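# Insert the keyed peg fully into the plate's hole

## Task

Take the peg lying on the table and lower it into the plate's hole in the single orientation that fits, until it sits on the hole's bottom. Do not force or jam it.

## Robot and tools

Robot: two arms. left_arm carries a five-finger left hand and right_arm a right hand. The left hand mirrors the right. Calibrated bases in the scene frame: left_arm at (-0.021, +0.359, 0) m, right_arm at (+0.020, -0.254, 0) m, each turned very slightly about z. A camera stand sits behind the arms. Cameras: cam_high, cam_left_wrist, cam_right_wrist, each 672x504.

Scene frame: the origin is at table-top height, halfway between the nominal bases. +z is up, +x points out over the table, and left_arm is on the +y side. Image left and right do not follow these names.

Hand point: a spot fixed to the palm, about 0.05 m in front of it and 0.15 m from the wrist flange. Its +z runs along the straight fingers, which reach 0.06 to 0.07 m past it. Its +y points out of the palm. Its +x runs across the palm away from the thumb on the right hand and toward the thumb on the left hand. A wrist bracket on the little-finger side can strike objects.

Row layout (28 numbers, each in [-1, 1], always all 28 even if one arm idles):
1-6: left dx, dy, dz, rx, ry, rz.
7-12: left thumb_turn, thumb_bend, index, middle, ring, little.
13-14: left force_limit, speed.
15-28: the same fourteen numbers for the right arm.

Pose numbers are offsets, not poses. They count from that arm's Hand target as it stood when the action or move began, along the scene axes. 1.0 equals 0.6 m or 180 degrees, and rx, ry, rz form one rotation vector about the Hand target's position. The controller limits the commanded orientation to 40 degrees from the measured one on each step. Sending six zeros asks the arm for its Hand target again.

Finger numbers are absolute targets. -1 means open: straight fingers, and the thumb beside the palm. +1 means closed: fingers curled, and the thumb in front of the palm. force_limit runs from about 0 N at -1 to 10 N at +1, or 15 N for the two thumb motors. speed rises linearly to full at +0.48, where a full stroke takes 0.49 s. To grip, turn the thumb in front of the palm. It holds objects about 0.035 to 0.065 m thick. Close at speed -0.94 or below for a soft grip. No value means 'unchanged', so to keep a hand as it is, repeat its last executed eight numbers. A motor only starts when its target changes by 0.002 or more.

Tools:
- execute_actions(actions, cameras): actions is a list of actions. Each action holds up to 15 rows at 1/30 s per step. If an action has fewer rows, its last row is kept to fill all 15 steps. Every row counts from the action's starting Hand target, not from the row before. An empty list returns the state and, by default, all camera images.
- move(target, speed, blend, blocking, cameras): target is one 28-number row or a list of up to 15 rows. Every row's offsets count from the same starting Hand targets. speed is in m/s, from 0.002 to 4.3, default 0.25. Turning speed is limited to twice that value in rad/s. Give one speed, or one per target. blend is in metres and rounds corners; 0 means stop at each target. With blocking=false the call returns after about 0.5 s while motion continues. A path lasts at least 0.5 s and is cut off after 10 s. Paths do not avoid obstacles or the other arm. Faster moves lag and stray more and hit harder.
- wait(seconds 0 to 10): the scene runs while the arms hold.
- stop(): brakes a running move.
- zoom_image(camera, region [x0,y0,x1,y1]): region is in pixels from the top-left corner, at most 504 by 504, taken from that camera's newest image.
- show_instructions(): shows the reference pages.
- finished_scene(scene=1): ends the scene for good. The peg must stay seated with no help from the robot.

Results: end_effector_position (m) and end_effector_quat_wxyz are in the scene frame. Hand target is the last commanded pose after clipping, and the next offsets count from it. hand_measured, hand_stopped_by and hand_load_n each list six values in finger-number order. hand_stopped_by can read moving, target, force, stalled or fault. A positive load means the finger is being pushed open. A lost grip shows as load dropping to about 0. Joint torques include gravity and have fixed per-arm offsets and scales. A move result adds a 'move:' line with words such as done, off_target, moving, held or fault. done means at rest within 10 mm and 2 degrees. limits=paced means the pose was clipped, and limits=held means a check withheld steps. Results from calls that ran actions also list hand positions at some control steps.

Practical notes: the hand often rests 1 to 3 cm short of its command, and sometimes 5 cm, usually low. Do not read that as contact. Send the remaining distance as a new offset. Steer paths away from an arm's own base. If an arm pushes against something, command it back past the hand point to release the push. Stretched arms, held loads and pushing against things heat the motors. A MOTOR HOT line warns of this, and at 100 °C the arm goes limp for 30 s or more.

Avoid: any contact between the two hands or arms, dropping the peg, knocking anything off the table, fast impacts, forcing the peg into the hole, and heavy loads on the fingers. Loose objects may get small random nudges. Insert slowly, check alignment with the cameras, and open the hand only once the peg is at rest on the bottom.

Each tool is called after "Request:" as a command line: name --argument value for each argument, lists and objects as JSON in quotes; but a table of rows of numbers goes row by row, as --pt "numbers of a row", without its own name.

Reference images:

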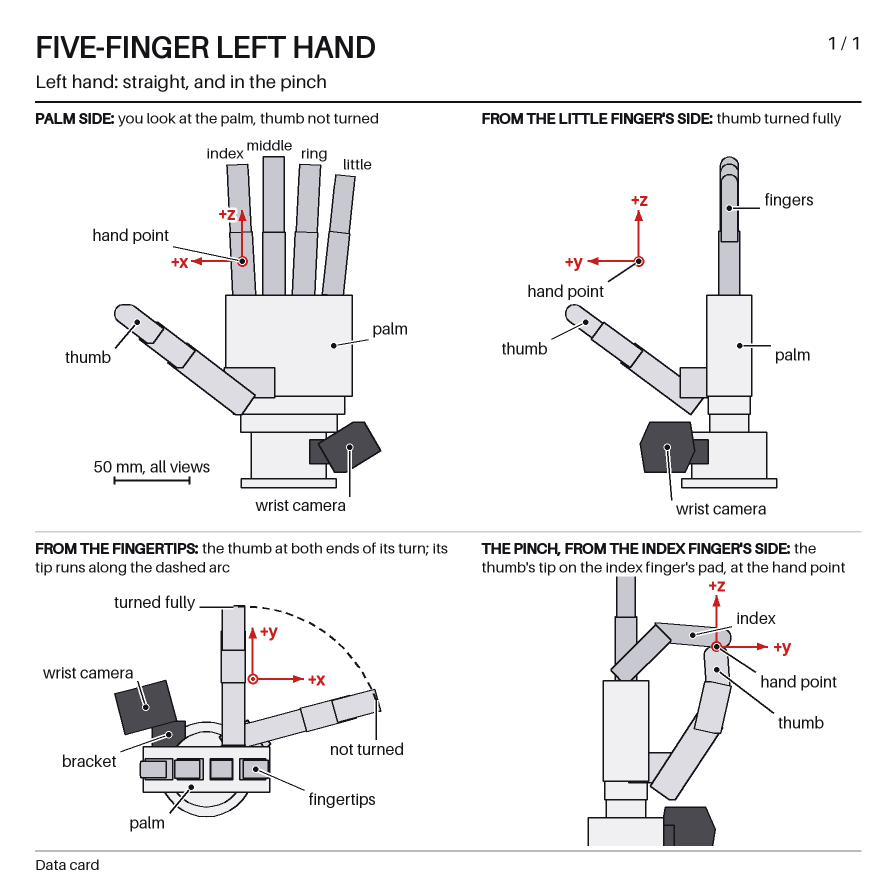

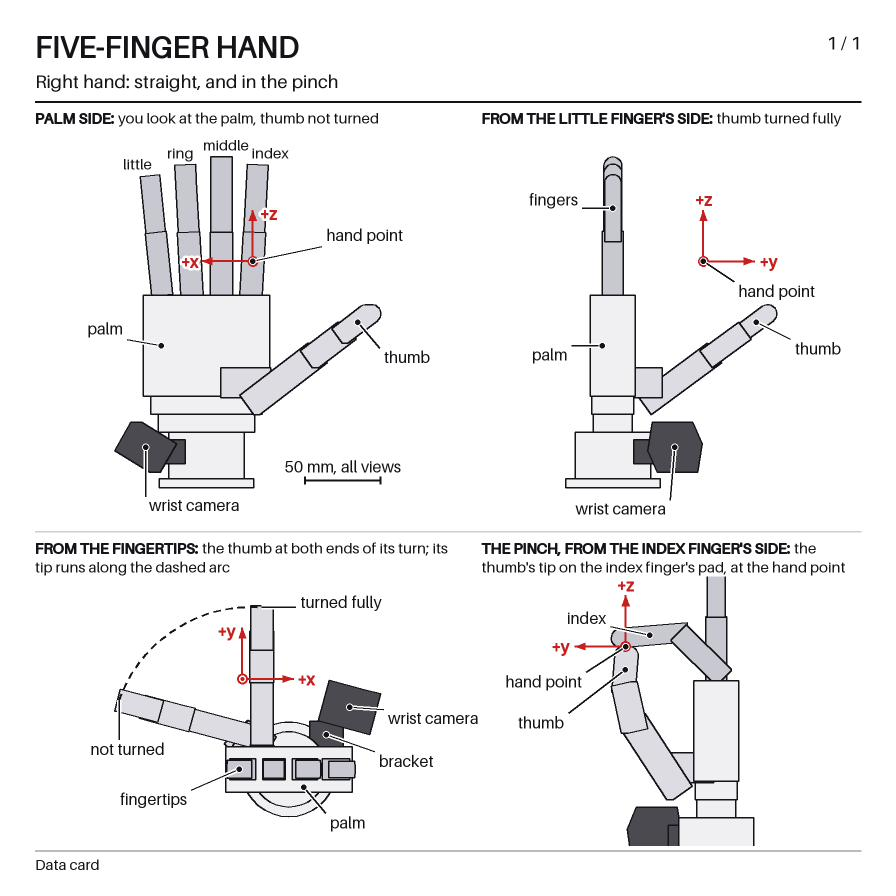

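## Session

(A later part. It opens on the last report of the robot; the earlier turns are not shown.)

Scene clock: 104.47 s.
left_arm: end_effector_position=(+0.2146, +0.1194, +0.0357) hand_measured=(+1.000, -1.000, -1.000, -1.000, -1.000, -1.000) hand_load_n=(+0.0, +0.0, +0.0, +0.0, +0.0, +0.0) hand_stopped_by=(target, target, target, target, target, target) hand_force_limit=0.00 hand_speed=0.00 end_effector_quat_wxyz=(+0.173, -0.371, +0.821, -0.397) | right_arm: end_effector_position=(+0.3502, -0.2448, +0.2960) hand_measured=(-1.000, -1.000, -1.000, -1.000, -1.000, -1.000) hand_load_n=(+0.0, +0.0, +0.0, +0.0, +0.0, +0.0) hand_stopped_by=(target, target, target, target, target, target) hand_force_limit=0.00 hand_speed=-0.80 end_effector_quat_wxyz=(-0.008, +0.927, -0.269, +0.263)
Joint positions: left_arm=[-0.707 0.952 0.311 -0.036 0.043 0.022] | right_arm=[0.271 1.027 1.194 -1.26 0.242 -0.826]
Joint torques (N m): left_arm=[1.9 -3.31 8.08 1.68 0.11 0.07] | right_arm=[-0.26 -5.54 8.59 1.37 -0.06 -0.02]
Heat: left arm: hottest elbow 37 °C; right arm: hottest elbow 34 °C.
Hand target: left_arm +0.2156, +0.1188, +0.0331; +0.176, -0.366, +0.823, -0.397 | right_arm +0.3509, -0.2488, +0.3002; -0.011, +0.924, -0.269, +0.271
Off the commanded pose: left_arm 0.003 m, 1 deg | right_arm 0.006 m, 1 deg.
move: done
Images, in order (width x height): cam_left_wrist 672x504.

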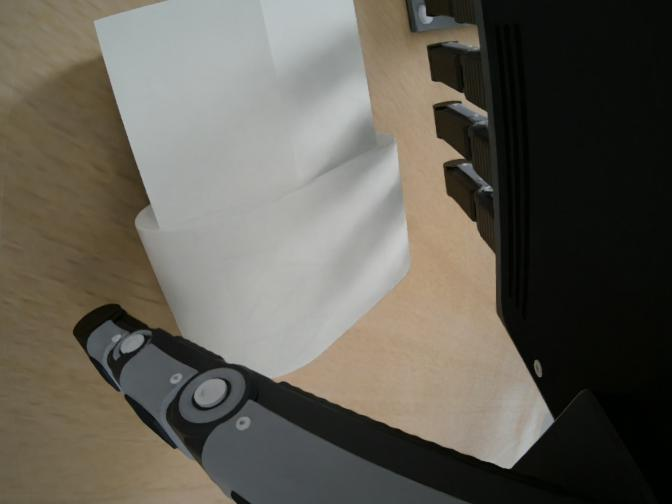

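Request:
move --target '[0,0,0,0,0,0,1,-1,-0.55,-1,-1,-1,-0.2,-0.85,0,0,0,0,0,0,-1,-1,-1,-1,-1,-1,0,-0.8]' --cameras '["cam_left_wrist"]'

Scene clock: 106.53 s.
left_arm: end_effector_position=(+0.2147, +0.1194, +0.0358) hand_measured=(+1.000, -1.000, -0.550, -1.000, -1.000, -1.000) hand_load_n=(+0.0, +0.0, +0.0, +0.0, +0.0, +0.0) hand_stopped_by=(target, target, target, target, target, target) hand_force_limit=-0.20 hand_speed=-0.85 end_effector_quat_wxyz=(+0.173, -0.371, +0.821, -0.397) | right_arm: end_effector_position=(+0.3502, -0.2448, +0.2960) hand_measured=(-1.000, -1.000, -1.000, -1.000, -1.000, -1.000) hand_load_n=(+0.0, +0.0, +0.0, +0.0, +0.0, -0.5) hand_stopped_by=(target, target, target, target, target, target) hand_force_limit=0.00 hand_speed=-0.80 end_effector_quat_wxyz=(-0.008, +0.927, -0.269, +0.263)
Joint positions: left_arm=[-0.707 0.952 0.311 -0.035 0.043 0.022] | right_arm=[0.271 1.027 1.194 -1.26 0.242 -0.826]
Joint torques (N m): left_arm=[1.9 -3.31 8.06 1.68 0.11 0.07] | right_arm=[-0.62 -5.71 8.57 1.22 0 -0.09]
Heat: left arm: hottest elbow 37 °C; right arm: hottest elbow 34 °C.
Hand target: left_arm +0.2156, +0.1188, +0.0331; +0.176, -0.366, +0.823, -0.397 | right_arm +0.3509, -0.2488, +0.3002; -0.011, +0.924, -0.269, +0.271
Off the commanded pose: left_arm 0.003 m, 1 deg | right_arm 0.006 m, 1 deg.
move: done
Images, in order (width x height): cam_left_wrist 672x504.

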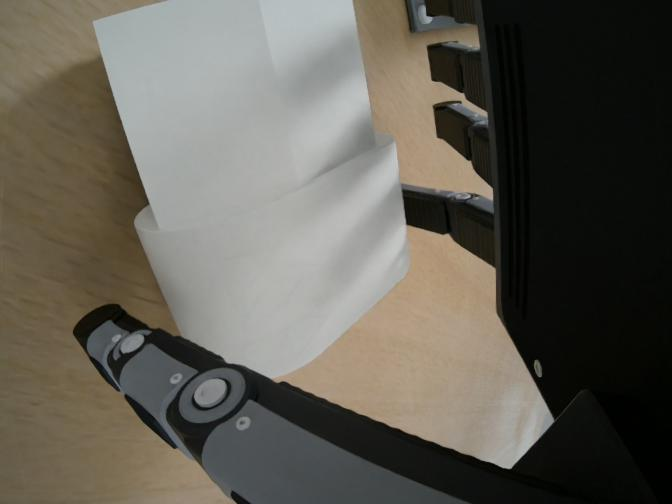

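Request:
move --target '[0,0,0,0,0,0,1,-0.84,-0.2,-1,-1,-1,-0.4,-0.9,0,0,0,0,0,0,-1,-1,-1,-1,-1,-1,0,-0.8]' --cameras '["cam_left_wrist"]'

Scene clock: 109.97 s.
left_arm: end_effector_position=(+0.2149, +0.1192, +0.0360) hand_measured=(+1.000, -0.894, -0.356, -1.000, -1.000, -1.000) hand_load_n=(+0.0, +4.5, +4.5, +0.0, +0.0, +0.0) hand_stopped_by=(target, force, force, target, target, target) hand_force_limit=-0.40 hand_speed=-0.90 end_effector_quat_wxyz=(+0.174, -0.371, +0.821, -0.398) | right_arm: end_effector_position=(+0.3502, -0.2448, +0.2960) hand_measured=(-1.000, -1.000, -1.000, -1.000, -1.000, -1.000) hand_load_n=(+0.0, +0.0, +0.0, +0.0, +0.0, +0.0) hand_stopped_by=(target, target, target, target, target, target) hand_force_limit=0.00 hand_speed=-0.80 end_effector_quat_wxyz=(-0.008, +0.927, -0.269, +0.263)
Joint positions: left_arm=[-0.707 0.952 0.311 -0.034 0.043 0.022] | right_arm=[0.271 1.027 1.194 -1.26 0.242 -0.826]
Joint torques (N m): left_arm=[1.96 -3.31 8.08 1.62 0.1 0.07] | right_arm=[-0.15 -5.6 8.7 1.36 -0.04 -0.04]
Heat: left arm: hottest elbow 37 °C; right arm: hottest elbow 34 °C.
Hand target: left_arm +0.2156, +0.1188, +0.0331; +0.176, -0.366, +0.823, -0.397 | right_arm +0.3509, -0.2488, +0.3002; -0.011, +0.924, -0.269, +0.271
Off the commanded pose: left_arm 0.003 m, 1 deg | right_arm 0.006 m, 1 deg.
move: done
Images, in order (width x height): cam_left_wrist 672x504.

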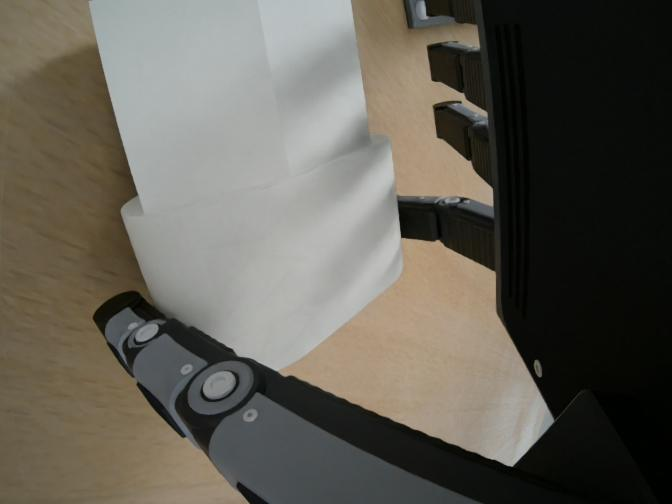

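Request:
move --target '[0,0,0,0,0,0,1,-0.7,-0.1,-1,-1,-1,0.2,-0.9,0,0,0,0,0,0,-1,-1,-1,-1,-1,-1,0,-0.8]' --cameras '["cam_left_wrist"]'

Scene clock: 111.03 s.
left_arm: end_effector_position=(+0.2149, +0.1192, +0.0360) hand_measured=(+1.000, -0.878, -0.350, -1.000, -1.000, -1.000) hand_load_n=(+0.0, +9.0, +9.5, +0.0, +0.0, +0.0) hand_stopped_by=(target, force, force, target, target, target) hand_force_limit=0.20 hand_speed=-0.90 end_effector_quat_wxyz=(+0.174, -0.371, +0.821, -0.398) | right_arm: end_effector_position=(+0.3502, -0.2448, +0.2960) hand_measured=(-1.000, -1.000, -1.000, -1.000, -1.000, -1.000) hand_load_n=(+0.0, +0.0, +0.0, +0.0, +0.0, +0.0) hand_stopped_by=(target, target, target, target, target, target) hand_force_limit=0.00 hand_speed=-0.80 end_effector_quat_wxyz=(-0.008, +0.927, -0.269, +0.263)
Joint positions: left_arm=[-0.707 0.952 0.311 -0.034 0.043 0.022] | right_arm=[0.271 1.027 1.194 -1.26 0.242 -0.826]
Joint torques (N m): left_arm=[1.96 -3.25 8.08 1.62 0.11 0.06] | right_arm=[-0.44 -5.95 8.49 1.35 -0.06 -0.08]
Heat: left arm: hottest elbow 37 °C; right arm: hottest elbow 34 °C.
Hand target: left_arm +0.2156, +0.1188, +0.0331; +0.176, -0.366, +0.823, -0.397 | right_arm +0.3509, -0.2488, +0.3002; -0.011, +0.924, -0.269, +0.271
Off the commanded pose: left_arm 0.003 m, 1 deg | right_arm 0.006 m, 1 deg.
move: done
Images, in order (width x height): cam_left_wrist 672x504.

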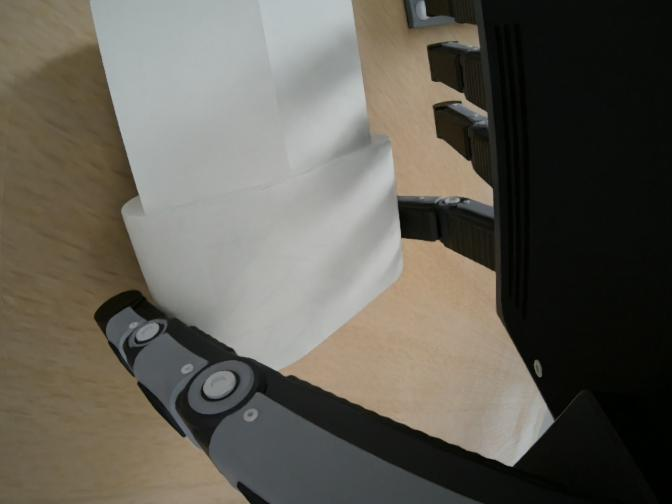

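Request:
move --target '[0,0,0.067,0,0,0,1,-0.7,-0.1,-1,-1,-1,0.2,-0.9,0,0,0,0,0,0,-1,-1,-1,-1,-1,-1,0,-0.8]' --speed 0.05 --cameras '["cam_left_wrist","cam_high"]'

Scene clock: 112.90 s.
left_arm: end_effector_position=(+0.1978, +0.1330, +0.0418) hand_measured=(+1.000, -0.878, -0.350, -1.000, -1.000, -1.000) hand_load_n=(-0.5, +9.0, +10.0, +0.0, +0.0, +0.0) hand_stopped_by=(target, force, force, target, target, target) hand_force_limit=0.20 hand_speed=-0.90 end_effector_quat_wxyz=(+0.161, -0.377, +0.832, -0.373) | right_arm: end_effector_position=(+0.3502, -0.2448, +0.2960) hand_measured=(-1.000, -1.000, -1.000, -1.000, -1.000, -1.000) hand_load_n=(+0.0, +0.0, +0.0, +0.0, +0.0, +0.0) hand_stopped_by=(target, target, target, target, target, target) hand_force_limit=0.00 hand_speed=-0.80 end_effector_quat_wxyz=(-0.008, +0.927, -0.269, +0.263)
Joint positions: left_arm=[-0.707 0.865 0.323 -0.193 0.043 0.022] | right_arm=[0.271 1.027 1.194 -1.26 0.242 -0.826]
Joint torques (N m): left_arm=[1.85 -4.66 13.04 0.8 0.07 0.05] | right_arm=[-0.38 -6.24 8.42 1.22 -0.03 -0.04]
Heat: left arm: hottest elbow 37 °C; right arm: hottest elbow 34 °C.
Hand target: left_arm +0.2156, +0.1189, +0.0732; +0.176, -0.366, +0.823, -0.397 | right_arm +0.3509, -0.2488, +0.3002; -0.011, +0.924, -0.269, +0.271
Off the commanded pose: left_arm 0.039 m, 4 deg | right_arm 0.006 m, 1 deg.
move: off_target (left_arm)
Images, in order (width x height): cam_high 672x504, cam_left_wrist 672x504.

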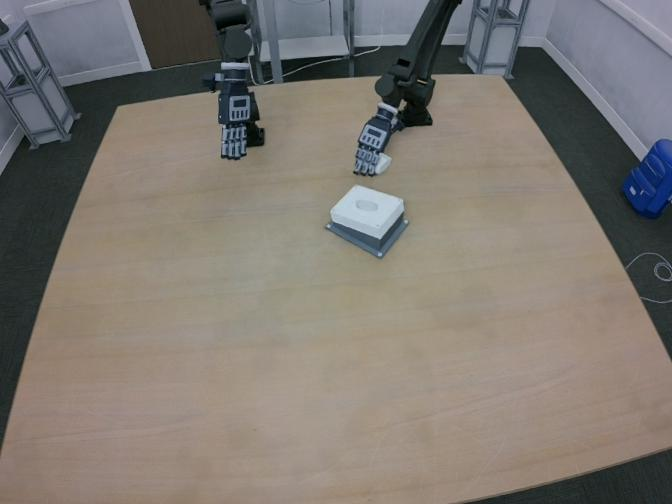

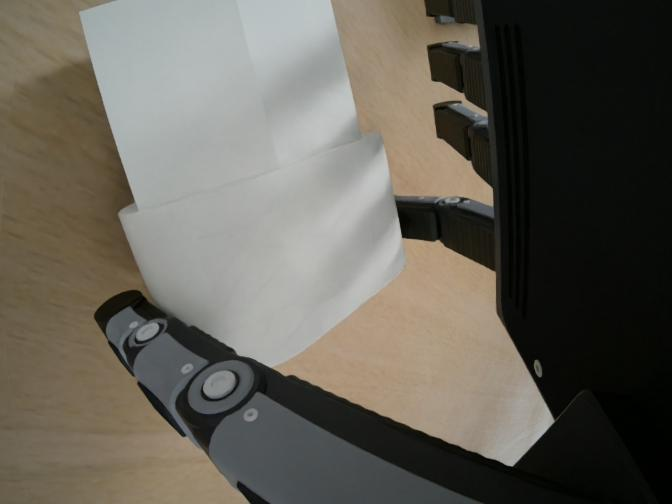

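Request:
move --target '[0,0,0.01,0,0,0,1,-0.7,-0.1,-1,-1,-1,0.2,-0.9,0,0,0,0,0,0,-1,-1,-1,-1,-1,-1,0,-0.8]' --speed 0.05 --cameras '["cam_left_wrist"]'

Scene clock: 114.57 s.
left_arm: end_effector_position=(+0.1977, +0.1331, +0.0468) hand_measured=(+1.000, -0.878, -0.350, -1.000, -1.000, -1.000) hand_load_n=(-0.5, +8.5, +9.5, +0.0, +0.0, +0.0) hand_stopped_by=(target, force, force, target, target, target) hand_force_limit=0.20 hand_speed=-0.90 end_effector_quat_wxyz=(+0.161, -0.377, +0.833, -0.372) | right_arm: end_effector_position=(+0.3502, -0.2448, +0.2960) hand_measured=(-1.000, -1.000, -1.000, -1.000, -1.000, -1.000) hand_load_n=(+0.0, +0.0, +0.0, +0.0, +0.0, +0.0) hand_stopped_by=(target, target, target, target, target, target) hand_force_limit=0.00 hand_speed=-0.80 end_effector_quat_wxyz=(-0.008, +0.927, -0.269, +0.263)
Joint positions: left_arm=[-0.707 0.851 0.334 -0.219 0.043 0.022] | right_arm=[0.271 1.027 1.194 -1.26 0.242 -0.826]
Joint torques (N m): left_arm=[1.9 -4.6 13.18 0.58 0.07 0.06] | right_arm=[-0.38 -5.36 8.46 1.18 -0.06 -0.05]
Heat: left arm: hottest elbow 37 °C; right arm: hottest elbow 34 °C.
Hand target: left_arm +0.2155, +0.1189, +0.0791; +0.176, -0.366, +0.823, -0.397 | right_arm +0.3509, -0.2488, +0.3002; -0.011, +0.924, -0.269, +0.271
Off the commanded pose: left_arm 0.040 m, 4 deg | right_arm 0.006 m, 1 deg.
move: off_target (left_arm)
Images, in order (width x height): cam_left_wrist 672x504.

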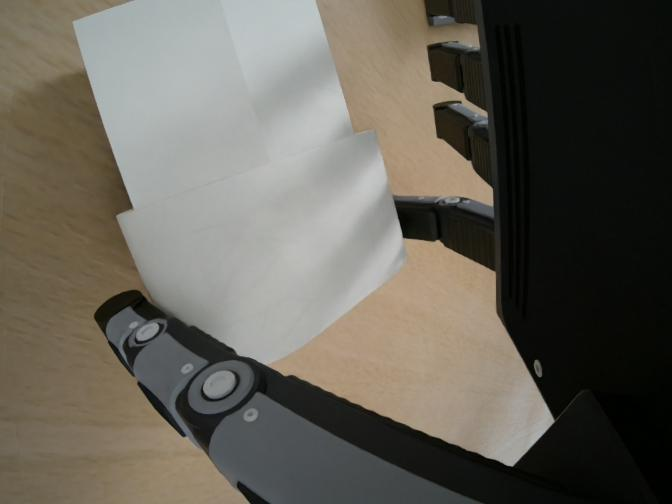

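Request:
move --target '[0,0,0.067,0,0,0,1,-0.7,-0.1,-1,-1,-1,0.2,-0.9,0,0,0,0,0,0,-1,-1,-1,-1,-1,-1,0,-0.8]' --speed 0.05 --cameras '["cam_left_wrist"]'

Scene clock: 116.63 s.
left_arm: end_effector_position=(+0.1995, +0.1316, +0.0834) hand_measured=(+1.000, -0.878, -0.350, -1.000, -1.000, -1.000) hand_load_n=(-0.5, +9.5, +11.0, +0.0, +0.0, +0.0) hand_stopped_by=(target, force, force, target, target, target) hand_force_limit=0.20 hand_speed=-0.90 end_effector_quat_wxyz=(+0.160, -0.377, +0.834, -0.370) | right_arm: end_effector_position=(+0.3502, -0.2448, +0.2960) hand_measured=(-1.000, -1.000, -1.000, -1.000, -1.000, -1.000) hand_load_n=(+0.0, +0.0, +0.0, +0.0, -0.5, +0.0) hand_stopped_by=(target, target, target, target, target, target) hand_force_limit=0.00 hand_speed=-0.80 end_effector_quat_wxyz=(-0.008, +0.927, -0.269, +0.263)
Joint positions: left_arm=[-0.707 0.787 0.417 -0.371 0.043 0.022] | right_arm=[0.271 1.027 1.194 -1.26 0.242 -0.826]
Joint torques (N m): left_arm=[1.9 -4.37 14.05 0.66 0.07 0.06] | right_arm=[-0.26 -5.42 8.49 1.35 0 -0.05]
Heat: left arm: hottest elbow 38 °C; right arm: hottest elbow 34 °C.
Hand target: left_arm +0.2155, +0.1189, +0.1192; +0.176, -0.366, +0.823, -0.397 | right_arm +0.3509, -0.2488, +0.3002; -0.011, +0.924, -0.269, +0.271
Off the commanded pose: left_arm 0.041 m, 4 deg | right_arm 0.006 m, 1 deg.
move: off_target (left_arm)
Images, in order (width x height): cam_left_wrist 672x504.

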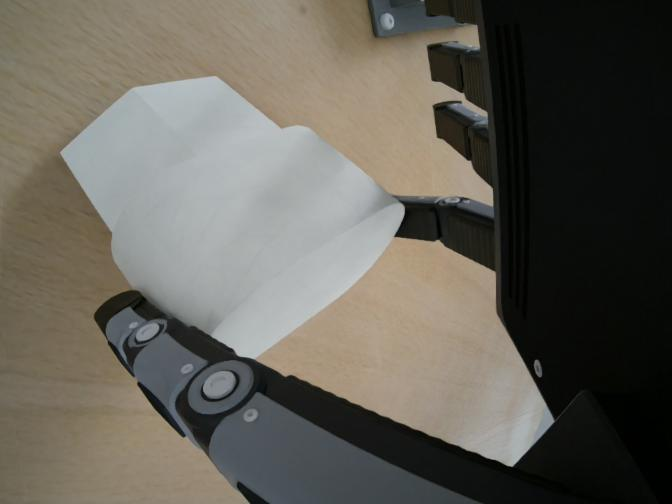

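Request:
move --target '[0,0,0.05,0,0,0,1,-0.7,-0.1,-1,-1,-1,0.2,-0.9,0,0,0,0,0,0,-1,-1,-1,-1,-1,-1,0,-0.8]' --speed 0.08 --cameras '["cam_left_wrist","cam_high"]'

Scene clock: 118.20 s.
left_arm: end_effector_position=(+0.2008, +0.1305, +0.1117) hand_measured=(+1.000, -0.878, -0.350, -1.000, -1.000, -1.000) hand_load_n=(-0.5, +10.0, +11.0, +0.0, -0.5, +0.0) hand_stopped_by=(target, force, force, target, target, target) hand_force_limit=0.20 hand_speed=-0.90 end_effector_quat_wxyz=(+0.159, -0.378, +0.834, -0.369) | right_arm: end_effector_position=(+0.3502, -0.2448, +0.2960) hand_measured=(-1.000, -1.000, -1.000, -1.000, -1.000, -1.000) hand_load_n=(+0.0, +0.0, +0.0, +0.0, +0.0, +0.0) hand_stopped_by=(target, target, target, target, target, target) hand_force_limit=0.00 hand_speed=-0.80 end_effector_quat_wxyz=(-0.008, +0.927, -0.269, +0.263)
Joint positions: left_arm=[-0.707 0.757 0.485 -0.472 0.043 0.022] | right_arm=[0.271 1.027 1.194 -1.26 0.242 -0.826]
Joint torques (N m): left_arm=[1.96 -4.37 14.46 0.65 0.07 0.05] | right_arm=[-0.26 -6.01 8.53 1.48 -0.01 -0.07]
Heat: left arm: hottest elbow 38 °C; right arm: hottest elbow 34 °C.
Hand target: left_arm +0.2156, +0.1189, +0.1493; +0.176, -0.366, +0.823, -0.397 | right_arm +0.3509, -0.2488, +0.3002; -0.011, +0.924, -0.269, +0.271
Off the commanded pose: left_arm 0.042 m, 4 deg | right_arm 0.006 m, 1 deg.
move: off_target (left_arm)
Images, in order (width x height): cam_high 672x504, cam_left_wrist 672x504.

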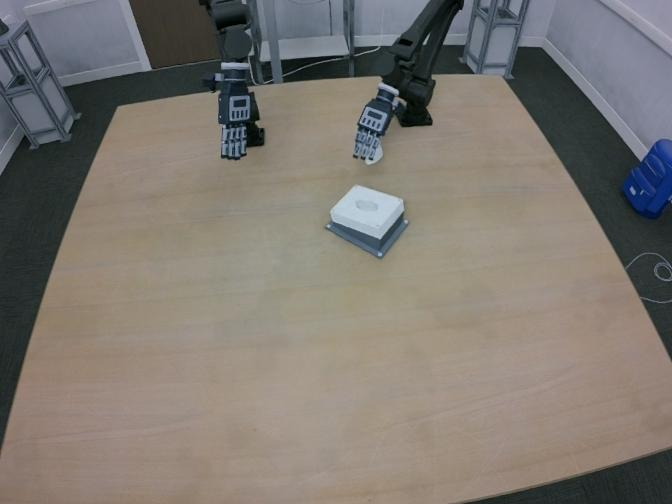

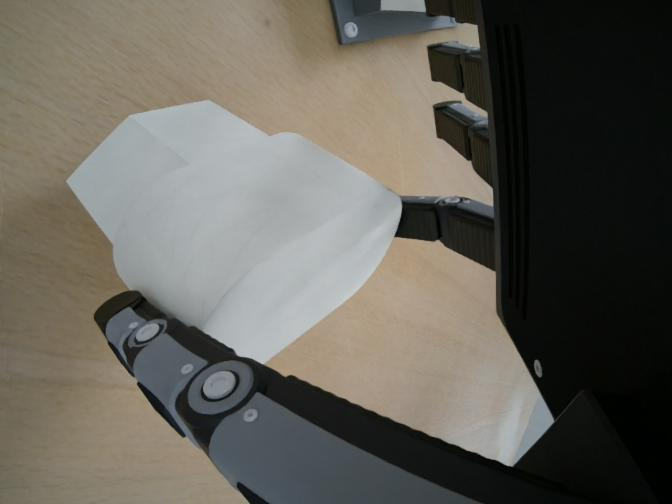

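Request:
wait --seconds 0.5 --cameras '["cam_left_wrist"]'

Request:
zoom_image --camera "cam_left_wrist" --region '[40, 70, 470, 400]'

Scene clock: 119.23 s.
left_arm: end_effector_position=(+0.2008, +0.1305, +0.1117) hand_measured=(+1.000, -0.878, -0.350, -1.000, -1.000, -1.000) hand_load_n=(+0.0, +9.5, +11.0, +0.0, +0.0, +0.0) hand_stopped_by=(target, force, force, target, target, target) hand_force_limit=0.20 hand_speed=-0.90 end_effector_quat_wxyz=(+0.159, -0.378, +0.834, -0.369) | right_arm: end_effector_position=(+0.3502, -0.2448, +0.2960) hand_measured=(-1.000, -1.000, -1.000, -1.000, -1.000, -1.000) hand_load_n=(+0.0, +0.0, +0.0, +0.0, +0.0, +0.0) hand_stopped_by=(target, target, target, target, target, target) hand_force_limit=0.00 hand_speed=-0.80 end_effector_quat_wxyz=(-0.008, +0.927, -0.269, +0.263)
Joint positions: left_arm=[-0.707 0.757 0.485 -0.472 0.043 0.022] | right_arm=[0.271 1.027 1.194 -1.26 0.242 -0.826]
Joint torques (N m): left_arm=[1.85 -4.37 14.45 0.68 0.07 0.06] | right_arm=[0.26 -5.66 8.43 1.39 -0.05 -0.08]
Heat: left arm: hottest elbow 38 °C; right arm: hottest elbow 34 °C.
Hand target: left_arm +0.2156, +0.1188, +0.1494; +0.176, -0.366, +0.823, -0.397 | right_arm +0.3509, -0.2488, +0.3002; -0.011, +0.924, -0.269, +0.271
Off the commanded pose: left_arm 0.042 m, 4 deg | right_arm 0.006 m, 1 deg.
wait: 0.50 s; at rest from the start
Images, in order (width x height): cam_left_wrist 672x504.

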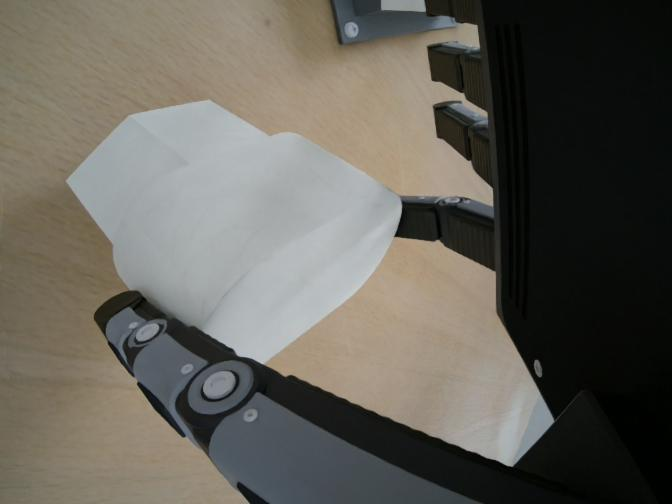

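Scaled by 1.172 from the camera's 672x504 image, which has a finer 960x720 frame.

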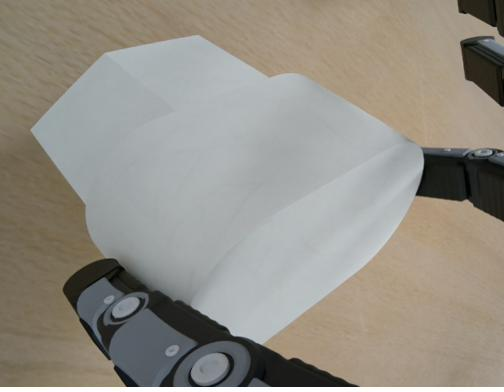

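Request:
move --target '[0.107,-0.031,0.068,0,0,-0.322,1,-0.7,-0.1,-1,-1,-1,0.2,-0.9,0,0,0,0,0,0,-1,-1,-1,-1,-1,-1,0,-0.8]' --speed 0.15 --cameras '["cam_left_wrist","cam_high"]'

Scene clock: 126.13 s.
left_arm: end_effector_position=(+0.2607, +0.1061, +0.1712) hand_measured=(+1.000, -0.878, -0.350, -1.000, -1.000, -1.000) hand_load_n=(+0.0, +9.5, +11.0, +0.0, +0.0, +0.0) hand_stopped_by=(target, force, force, target, target, target) hand_force_limit=0.20 hand_speed=-0.90 end_effector_quat_wxyz=(-0.057, +0.069, +0.901, -0.424) | right_arm: end_effector_position=(+0.3502, -0.2448, +0.2960) hand_measured=(-1.000, -1.000, -1.000, -1.000, -1.000, -1.000) hand_load_n=(+0.0, +0.0, +0.0, +0.0, +0.0, +0.0) hand_stopped_by=(target, target, target, target, target, target) hand_force_limit=0.00 hand_speed=-0.80 end_effector_quat_wxyz=(-0.008, +0.927, -0.269, +0.263)
Joint positions: left_arm=[-0.441 1.296 1.026 -1.059 0.858 1.199] | right_arm=[0.271 1.027 1.194 -1.26 0.242 -0.826]
Joint torques (N m): left_arm=[2.73 -8.82 13.19 -0.21 1.08 0.06] | right_arm=[-0.26 -5.48 8.34 1.44 -0.03 -0.07]
Heat: left arm: hottest elbow 40 °C; right arm: hottest elbow 34 °C.
Hand target: left_arm +0.2798, +0.1002, +0.1903; -0.039, +0.079, +0.897, -0.433 | right_arm +0.3509, -0.2488, +0.3002; -0.011, +0.924, -0.269, +0.271
Off the commanded pose: left_arm 0.028 m, 3 deg | right_arm 0.006 m, 1 deg.
move: off_target (left_arm)
Images, in order (width x height): cam_high 672x504, cam_left_wrist 672x504.

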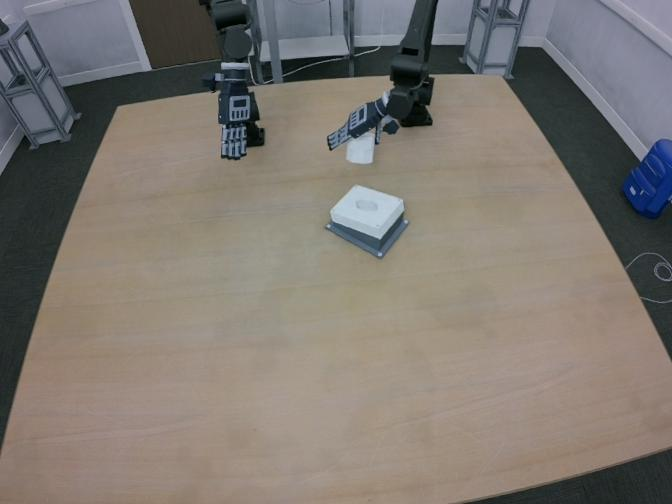

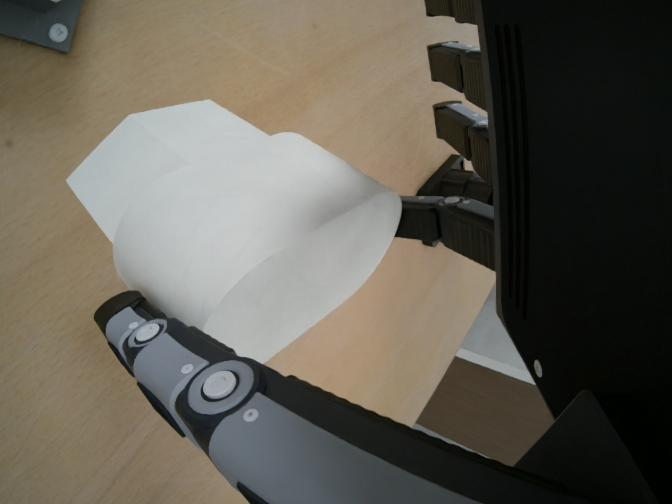

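Request:
zoom_image --camera "cam_high" --region '[310, 70, 430, 190]'

Scaled by 4.200.

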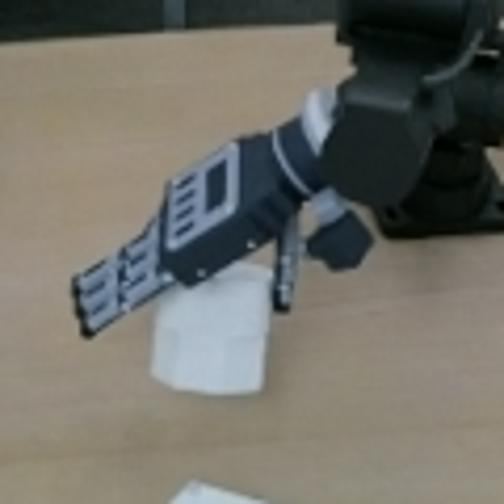

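Request:
move --target '[0,0,-0.03,0.02,0.14,0,1,-0.7,-0.1,-1,-1,-1,0.2,-0.9,0,0,0,0,0,0,-1,-1,-1,-1,-1,-1,0,-0.8]' --speed 0.15 --cameras '["cam_left_wrist","cam_high"]'

Request:
zoom_image --camera "cam_high" --region '[310, 70, 430, 190]'

Scene clock: 130.50 s.
left_arm: end_effector_position=(+0.2640, +0.1044, +0.1606) hand_measured=(+1.000, -0.878, -0.350, -1.000, -1.000, -1.000) hand_load_n=(-1.0, +9.5, +11.0, +0.0, +0.0, +0.0) hand_stopped_by=(target, force, force, target, target, target) hand_force_limit=0.20 hand_speed=-0.90 end_effector_quat_wxyz=(-0.246, -0.023, +0.881, -0.402) | right_arm: end_effector_position=(+0.3502, -0.2448, +0.2960) hand_measured=(-1.000, -1.000, -1.000, -1.000, -1.000, -1.000) hand_load_n=(+0.0, +0.0, +0.0, +0.0, +0.0, +0.0) hand_stopped_by=(target, target, target, target, target, target) hand_force_limit=0.00 hand_speed=-0.80 end_effector_quat_wxyz=(-0.008, +0.927, -0.269, +0.263)
Joint positions: left_arm=[-0.401 1.593 1.22 -1.419 0.966 1.262] | right_arm=[0.271 1.027 1.194 -1.26 0.242 -0.826]
Joint torques (N m): left_arm=[2.61 -12.51 11.52 -0.85 1.16 0] | right_arm=[-0.03 -5.71 8.55 1.37 -0.06 -0.05]
Heat: left arm: hottest elbow 40 °C; right arm: hottest elbow 34 °C.
Hand target: left_arm +0.2798, +0.1002, +0.1722; -0.236, -0.018, +0.880, -0.411 | right_arm +0.3509, -0.2488, +0.3002; -0.011, +0.924, -0.269, +0.271
Off the commanded pose: left_arm 0.020 m, 2 deg | right_arm 0.006 m, 1 deg.
move: off_target (left_arm)
Images, in order (width x height): cam_high 672x504, cam_left_wrist 672x504.

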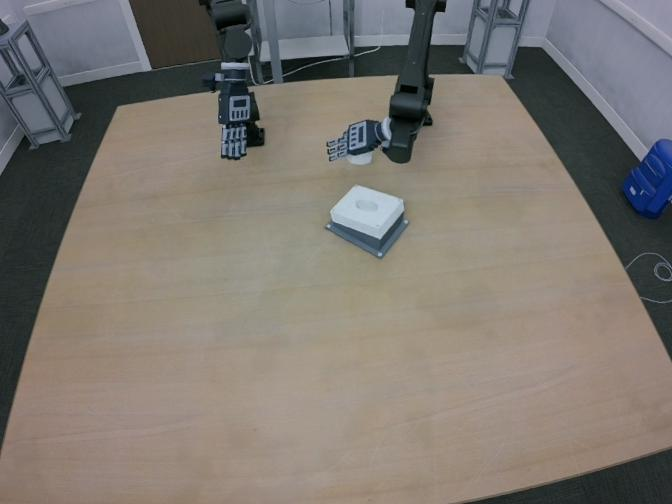

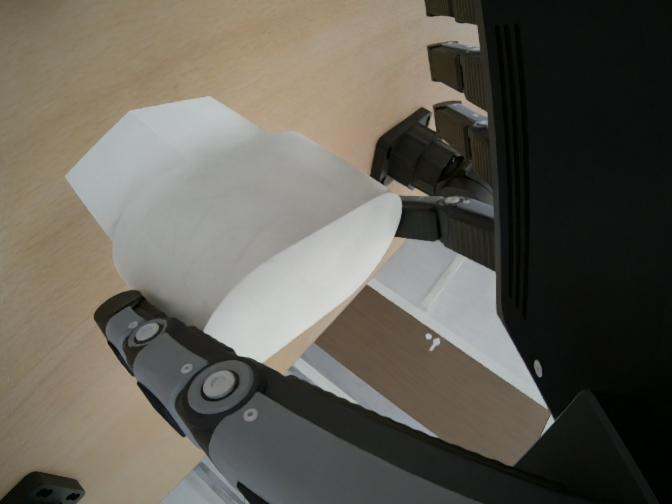

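Scaled by 4.200.

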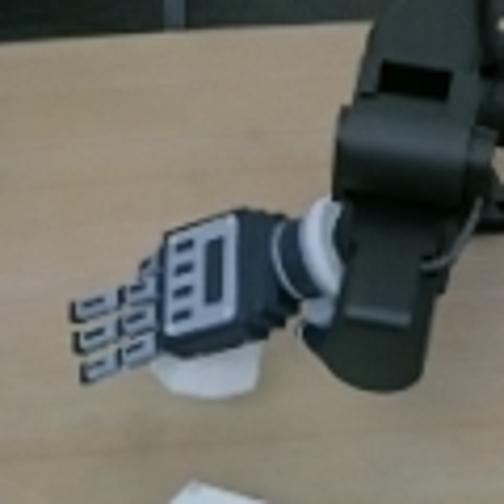

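Request:
move --target '[0,0,-0.10,0,0,0,1,-0.7,-0.1,-1,-1,-1,0.2,-0.9,0,0,0,0,0,0,-1,-1,-1,-1,-1,-1,0,-0.8]' --speed 0.1 --cameras '["cam_left_wrist","cam_high"]'

Request:
zoom_image --camera "cam_high" --region '[310, 90, 410, 190]'

Scene clock: 133.77 s.
left_arm: end_effector_position=(+0.2750, +0.1002, +0.1140) hand_measured=(+1.000, -0.878, -0.350, -1.000, -1.000, -1.000) hand_load_n=(-1.0, +9.5, +11.0, +0.0, +0.0, +0.0) hand_stopped_by=(target, force, force, target, target, target) hand_force_limit=0.20 hand_speed=-0.90 end_effector_quat_wxyz=(-0.239, -0.018, +0.882, -0.406) | right_arm: end_effector_position=(+0.3502, -0.2448, +0.2960) hand_measured=(-1.000, -1.000, -1.000, -1.000, -1.000, -1.000) hand_load_n=(+0.0, +0.0, -0.5, +0.0, +0.0, +0.0) hand_stopped_by=(target, target, target, target, target, target) hand_force_limit=0.00 hand_speed=-0.80 end_effector_quat_wxyz=(-0.008, +0.927, -0.269, +0.263)
Joint positions: left_arm=[-0.401 1.662 1.177 -1.29 0.967 1.265] | right_arm=[0.271 1.027 1.194 -1.26 0.242 -0.826]
Joint torques (N m): left_arm=[2.55 -13.22 7.64 -0.1 1.16 -0.02] | right_arm=[0.21 -5.19 8.51 1.31 -0.01 -0.07]
Heat: left arm: hottest elbow 40 °C; right arm: hottest elbow 34 °C.
Hand target: left_arm +0.2797, +0.1003, +0.1122; -0.236, -0.018, +0.880, -0.411 | right_arm +0.3509, -0.2488, +0.3002; -0.011, +0.924, -0.269, +0.271
Off the commanded pose: left_arm 0.005 m, 1 deg | right_arm 0.006 m, 1 deg.
move: done
Images, in order (width x height): cam_high 672x504, cam_left_wrist 672x504.

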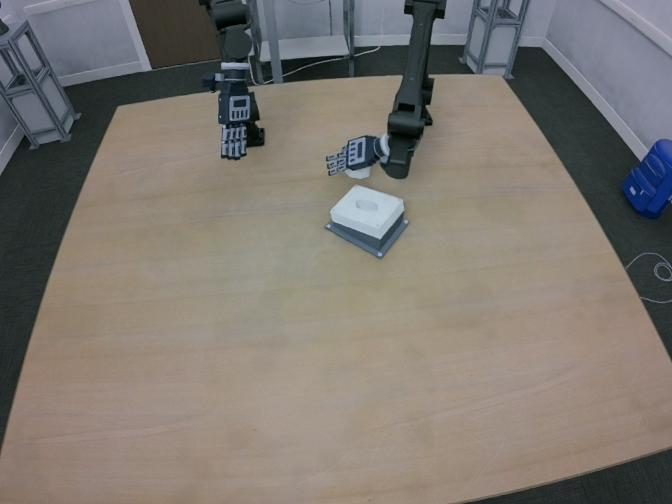

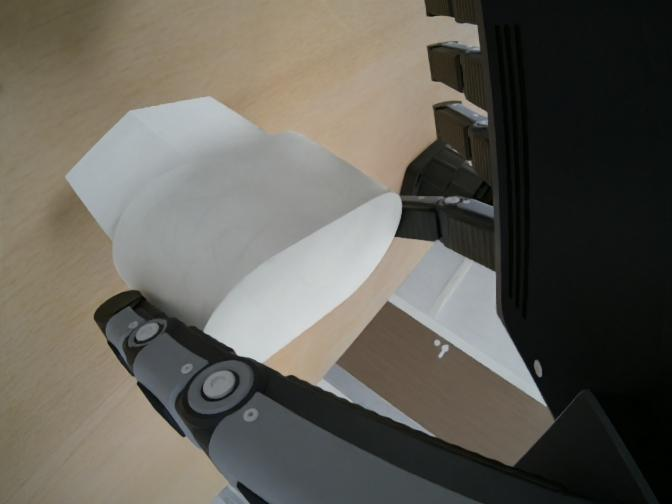

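Scaled by 5.040.

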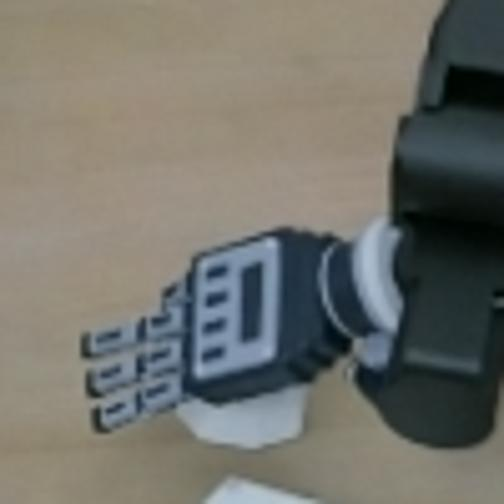

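Request:
move --target '[-0.075,-0.1,0,0,0,0,1,-0.7,-0.1,-1,-1,-1,0.2,-0.9,0,0,0,0,0,0,-1,-1,-1,-1,-1,-1,0,-0.8]' --speed 0.1 --cameras '["cam_left_wrist"]'

Scene clock: 136.57 s.
left_arm: end_effector_position=(+0.2350, +0.0434, +0.1027) hand_measured=(+1.000, -0.878, -0.350, -1.000, -1.000, -1.000) hand_load_n=(-1.0, +9.5, +11.0, +0.0, +0.0, +0.0) hand_stopped_by=(target, force, force, target, target, target) hand_force_limit=0.20 hand_speed=-0.90 end_effector_quat_wxyz=(-0.242, -0.018, +0.881, -0.406) | right_arm: end_effector_position=(+0.3502, -0.2448, +0.2960) hand_measured=(-1.000, -1.000, -1.000, -1.000, -1.000, -1.000) hand_load_n=(+0.0, +0.0, +0.0, +0.0, +0.0, +0.0) hand_stopped_by=(target, target, target, target, target, target) hand_force_limit=0.00 hand_speed=-0.80 end_effector_quat_wxyz=(-0.008, +0.927, -0.269, +0.263)
Joint positions: left_arm=[-0.555 1.614 1.084 -1.026 0.986 0.996] | right_arm=[0.271 1.027 1.194 -1.26 0.242 -0.826]
Joint torques (N m): left_arm=[1.73 -15.15 7.58 0.17 0.93 -0.37] | right_arm=[-0.44 -5.54 8.46 1.31 -0.04 -0.07]
Heat: left arm: hottest elbow 39 °C; right arm: hottest elbow 34 °C.
Hand target: left_arm +0.2347, +0.0403, +0.1122; -0.236, -0.018, +0.880, -0.411 | right_arm +0.3509, -0.2488, +0.3002; -0.011, +0.924, -0.269, +0.271
Off the commanded pose: left_arm 0.010 m, 1 deg | right_arm 0.006 m, 1 deg.
move: done
Images, in order (width x height): cam_left_wrist 672x504.

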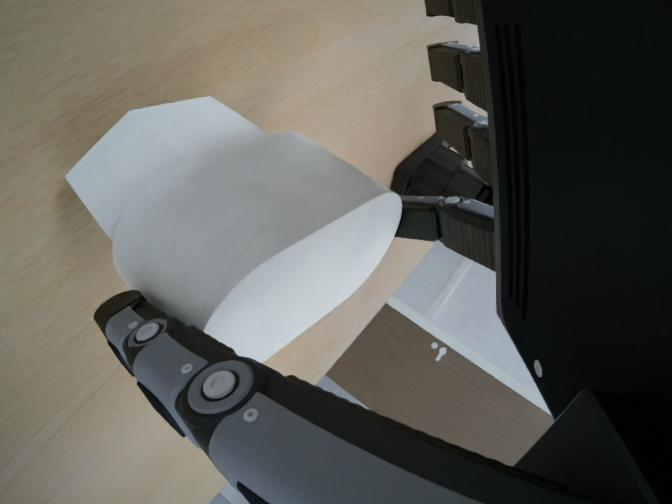

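Request:
move --target '[0,0,-0.03,0,0,0,1,-0.7,-0.1,-1,-1,-1,0.2,-0.9,0,0,0,0,0,0,-1,-1,-1,-1,-1,-1,0,-0.8]' --speed 0.04 --cameras '["cam_left_wrist"]'

Scene clock: 138.20 s.
left_arm: end_effector_position=(+0.2354, +0.0432, +0.0936) hand_measured=(+1.000, -0.878, -0.350, -1.000, -1.000, -1.000) hand_load_n=(-1.0, +9.5, +11.0, +0.0, +0.0, +0.0) hand_stopped_by=(target, force, force, target, target, target) hand_force_limit=0.20 hand_speed=-0.90 end_effector_quat_wxyz=(-0.233, -0.012, +0.881, -0.412) | right_arm: end_effector_position=(+0.3502, -0.2448, +0.2960) hand_measured=(-1.000, -1.000, -1.000, -1.000, -1.000, -1.000) hand_load_n=(+0.0, +0.0, +0.0, +0.0, -0.5, +0.0) hand_stopped_by=(target, target, target, target, target, target) hand_force_limit=0.00 hand_speed=-0.80 end_effector_quat_wxyz=(-0.008, +0.927, -0.269, +0.263)
Joint positions: left_arm=[-0.555 1.614 1.06 -0.978 0.986 0.995] | right_arm=[0.271 1.027 1.194 -1.26 0.242 -0.826]
Joint torques (N m): left_arm=[1.61 -13.22 7.56 0.35 0.94 -0.36] | right_arm=[-0.5 -5.25 8.72 1.26 -0.04 -0.05]
Heat: left arm: hottest elbow 39 °C; right arm: hottest elbow 34 °C.
Hand target: left_arm +0.2347, +0.0403, +0.0941; -0.236, -0.019, +0.880, -0.411 | right_arm +0.3509, -0.2488, +0.3002; -0.011, +0.924, -0.269, +0.271
Off the commanded pose: left_arm 0.003 m, 1 deg | right_arm 0.006 m, 1 deg.
move: done
Images, in order (width x height): cam_left_wrist 672x504.

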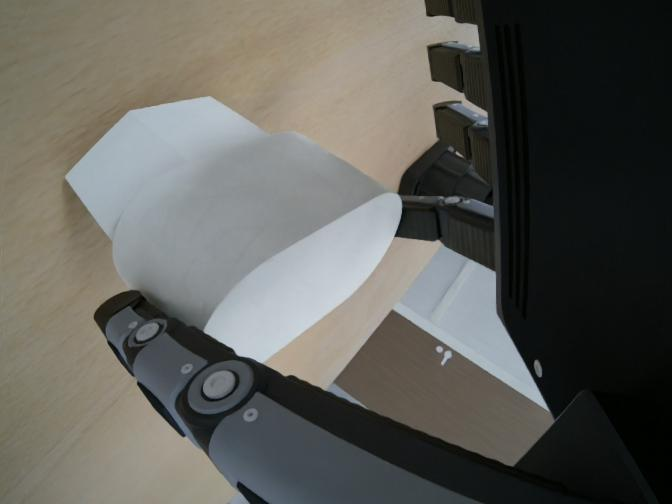

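Request:
move --target '[0,0,-0.017,0,0,0,1,-0.7,-0.1,-1,-1,-1,0.2,-0.9,0,0,0,0,0,0,-1,-1,-1,-1,-1,-1,0,-0.8]' --speed 0.03 --cameras '["cam_left_wrist"]'

Scene clock: 139.50 s.
left_arm: end_effector_position=(+0.2360, +0.0426, +0.0899) hand_measured=(+1.000, -0.878, -0.350, -1.000, -1.000, -1.000) hand_load_n=(-0.5, +9.5, +11.0, +0.0, -0.5, +0.0) hand_stopped_by=(target, force, force, target, target, target) hand_force_limit=0.20 hand_speed=-0.90 end_effector_quat_wxyz=(-0.229, -0.012, +0.881, -0.414) | right_arm: end_effector_position=(+0.3502, -0.2448, +0.2960) hand_measured=(-1.000, -1.000, -1.000, -1.000, -1.000, -1.000) hand_load_n=(+0.0, +0.0, +0.0, +0.0, +0.0, +0.0) hand_stopped_by=(target, target, target, target, target, target) hand_force_limit=0.00 hand_speed=-0.80 end_effector_quat_wxyz=(-0.008, +0.927, -0.269, +0.263)
Joint positions: left_arm=[-0.555 1.614 1.05 -0.954 0.986 0.988] | right_arm=[0.271 1.027 1.194 -1.26 0.242 -0.826]
Joint torques (N m): left_arm=[1.73 -12.1 7.35 0.23 0.92 -0.28] | right_arm=[-0.32 -5.77 8.47 1.47 -0.02 -0.05]
Heat: left arm: hottest elbow 39 °C; right arm: hottest elbow 34 °C.
Hand target: left_arm +0.2348, +0.0402, +0.0840; -0.236, -0.018, +0.880, -0.411 | right_arm +0.3509, -0.2488, +0.3002; -0.011, +0.924, -0.269, +0.271
Off the commanded pose: left_arm 0.006 m, 1 deg | right_arm 0.006 m, 1 deg.
move: done
Images, in order (width x height): cam_left_wrist 672x504.

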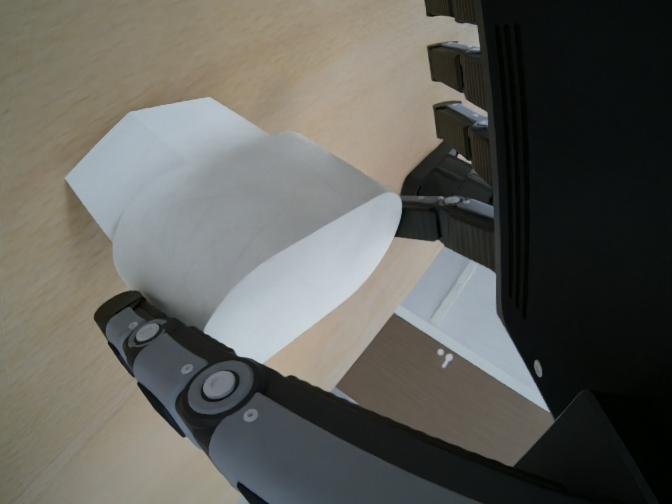

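Request:
move --target '[0,0,-0.01,0,0,0,1,-0.7,-0.1,-1,-1,-1,0.2,-0.9,0,0,0,0,0,0,-1,-1,-1,-1,-1,-1,0,-0.8]' --speed 0.03 --cameras '["cam_left_wrist"]'

Request:
zoom_image --camera "cam_left_wrist" --region '[0, 70, 430, 400]'

Scene clock: 141.03 s.
left_arm: end_effector_position=(+0.2363, +0.0419, +0.0891) hand_measured=(+1.000, -0.878, -0.350, -1.000, -1.000, -1.000) hand_load_n=(+1.5, +9.5, +11.0, +0.0, +0.0, +0.5) hand_stopped_by=(target, force, force, target, target, target) hand_force_limit=0.20 hand_speed=-0.90 end_effector_quat_wxyz=(-0.229, -0.016, +0.881, -0.415) | right_arm: end_effector_position=(+0.3502, -0.2448, +0.2960) hand_measured=(-1.000, -1.000, -1.000, -1.000, -1.000, -1.000) hand_load_n=(+0.0, +0.0, +0.0, +0.0, +0.0, +0.0) hand_stopped_by=(target, target, target, target, target, target) hand_force_limit=0.00 hand_speed=-0.80 end_effector_quat_wxyz=(-0.008, +0.927, -0.269, +0.263)
Joint positions: left_arm=[-0.555 1.614 1.047 -0.942 0.986 0.974] | right_arm=[0.271 1.027 1.194 -1.26 0.242 -0.826]
Joint torques (N m): left_arm=[1.73 -11.46 7.01 0.57 0.92 -0.1] | right_arm=[0.03 -5.54 8.42 1.44 0.01 -0.07]
Heat: left arm: hottest elbow 39 °C; right arm: hottest elbow 34 °C.
Hand target: left_arm +0.2348, +0.0402, +0.0780; -0.236, -0.018, +0.880, -0.411 | right_arm +0.3509, -0.2488, +0.3002; -0.011, +0.924, -0.269, +0.271
Off the commanded pose: left_arm 0.011 m, 1 deg | right_arm 0.006 m, 1 deg.
move: off_target (left_arm)
Images, in order (width x height): cam_left_wrist 672x504.

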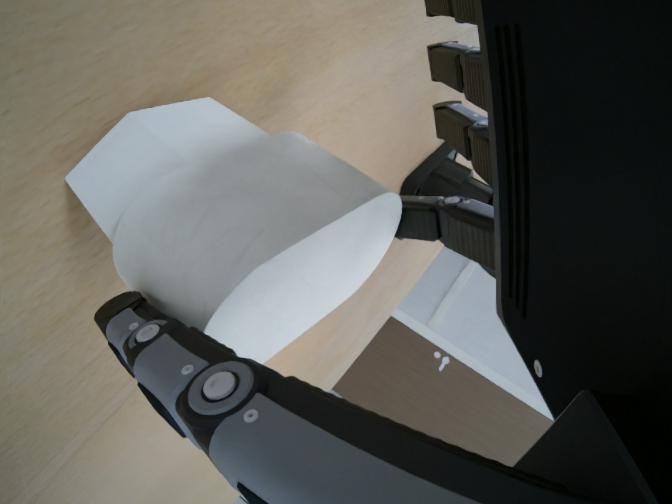

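Scaled by 1.172 from the camera's 672x504 image, which has a finer 960x720 frame.

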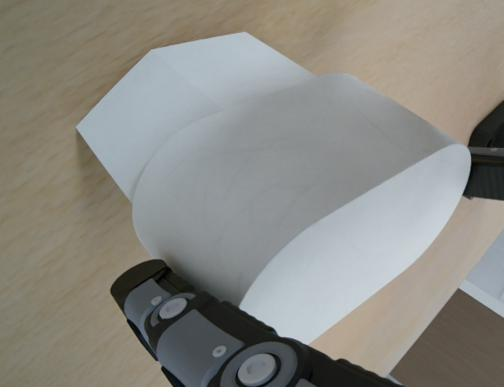

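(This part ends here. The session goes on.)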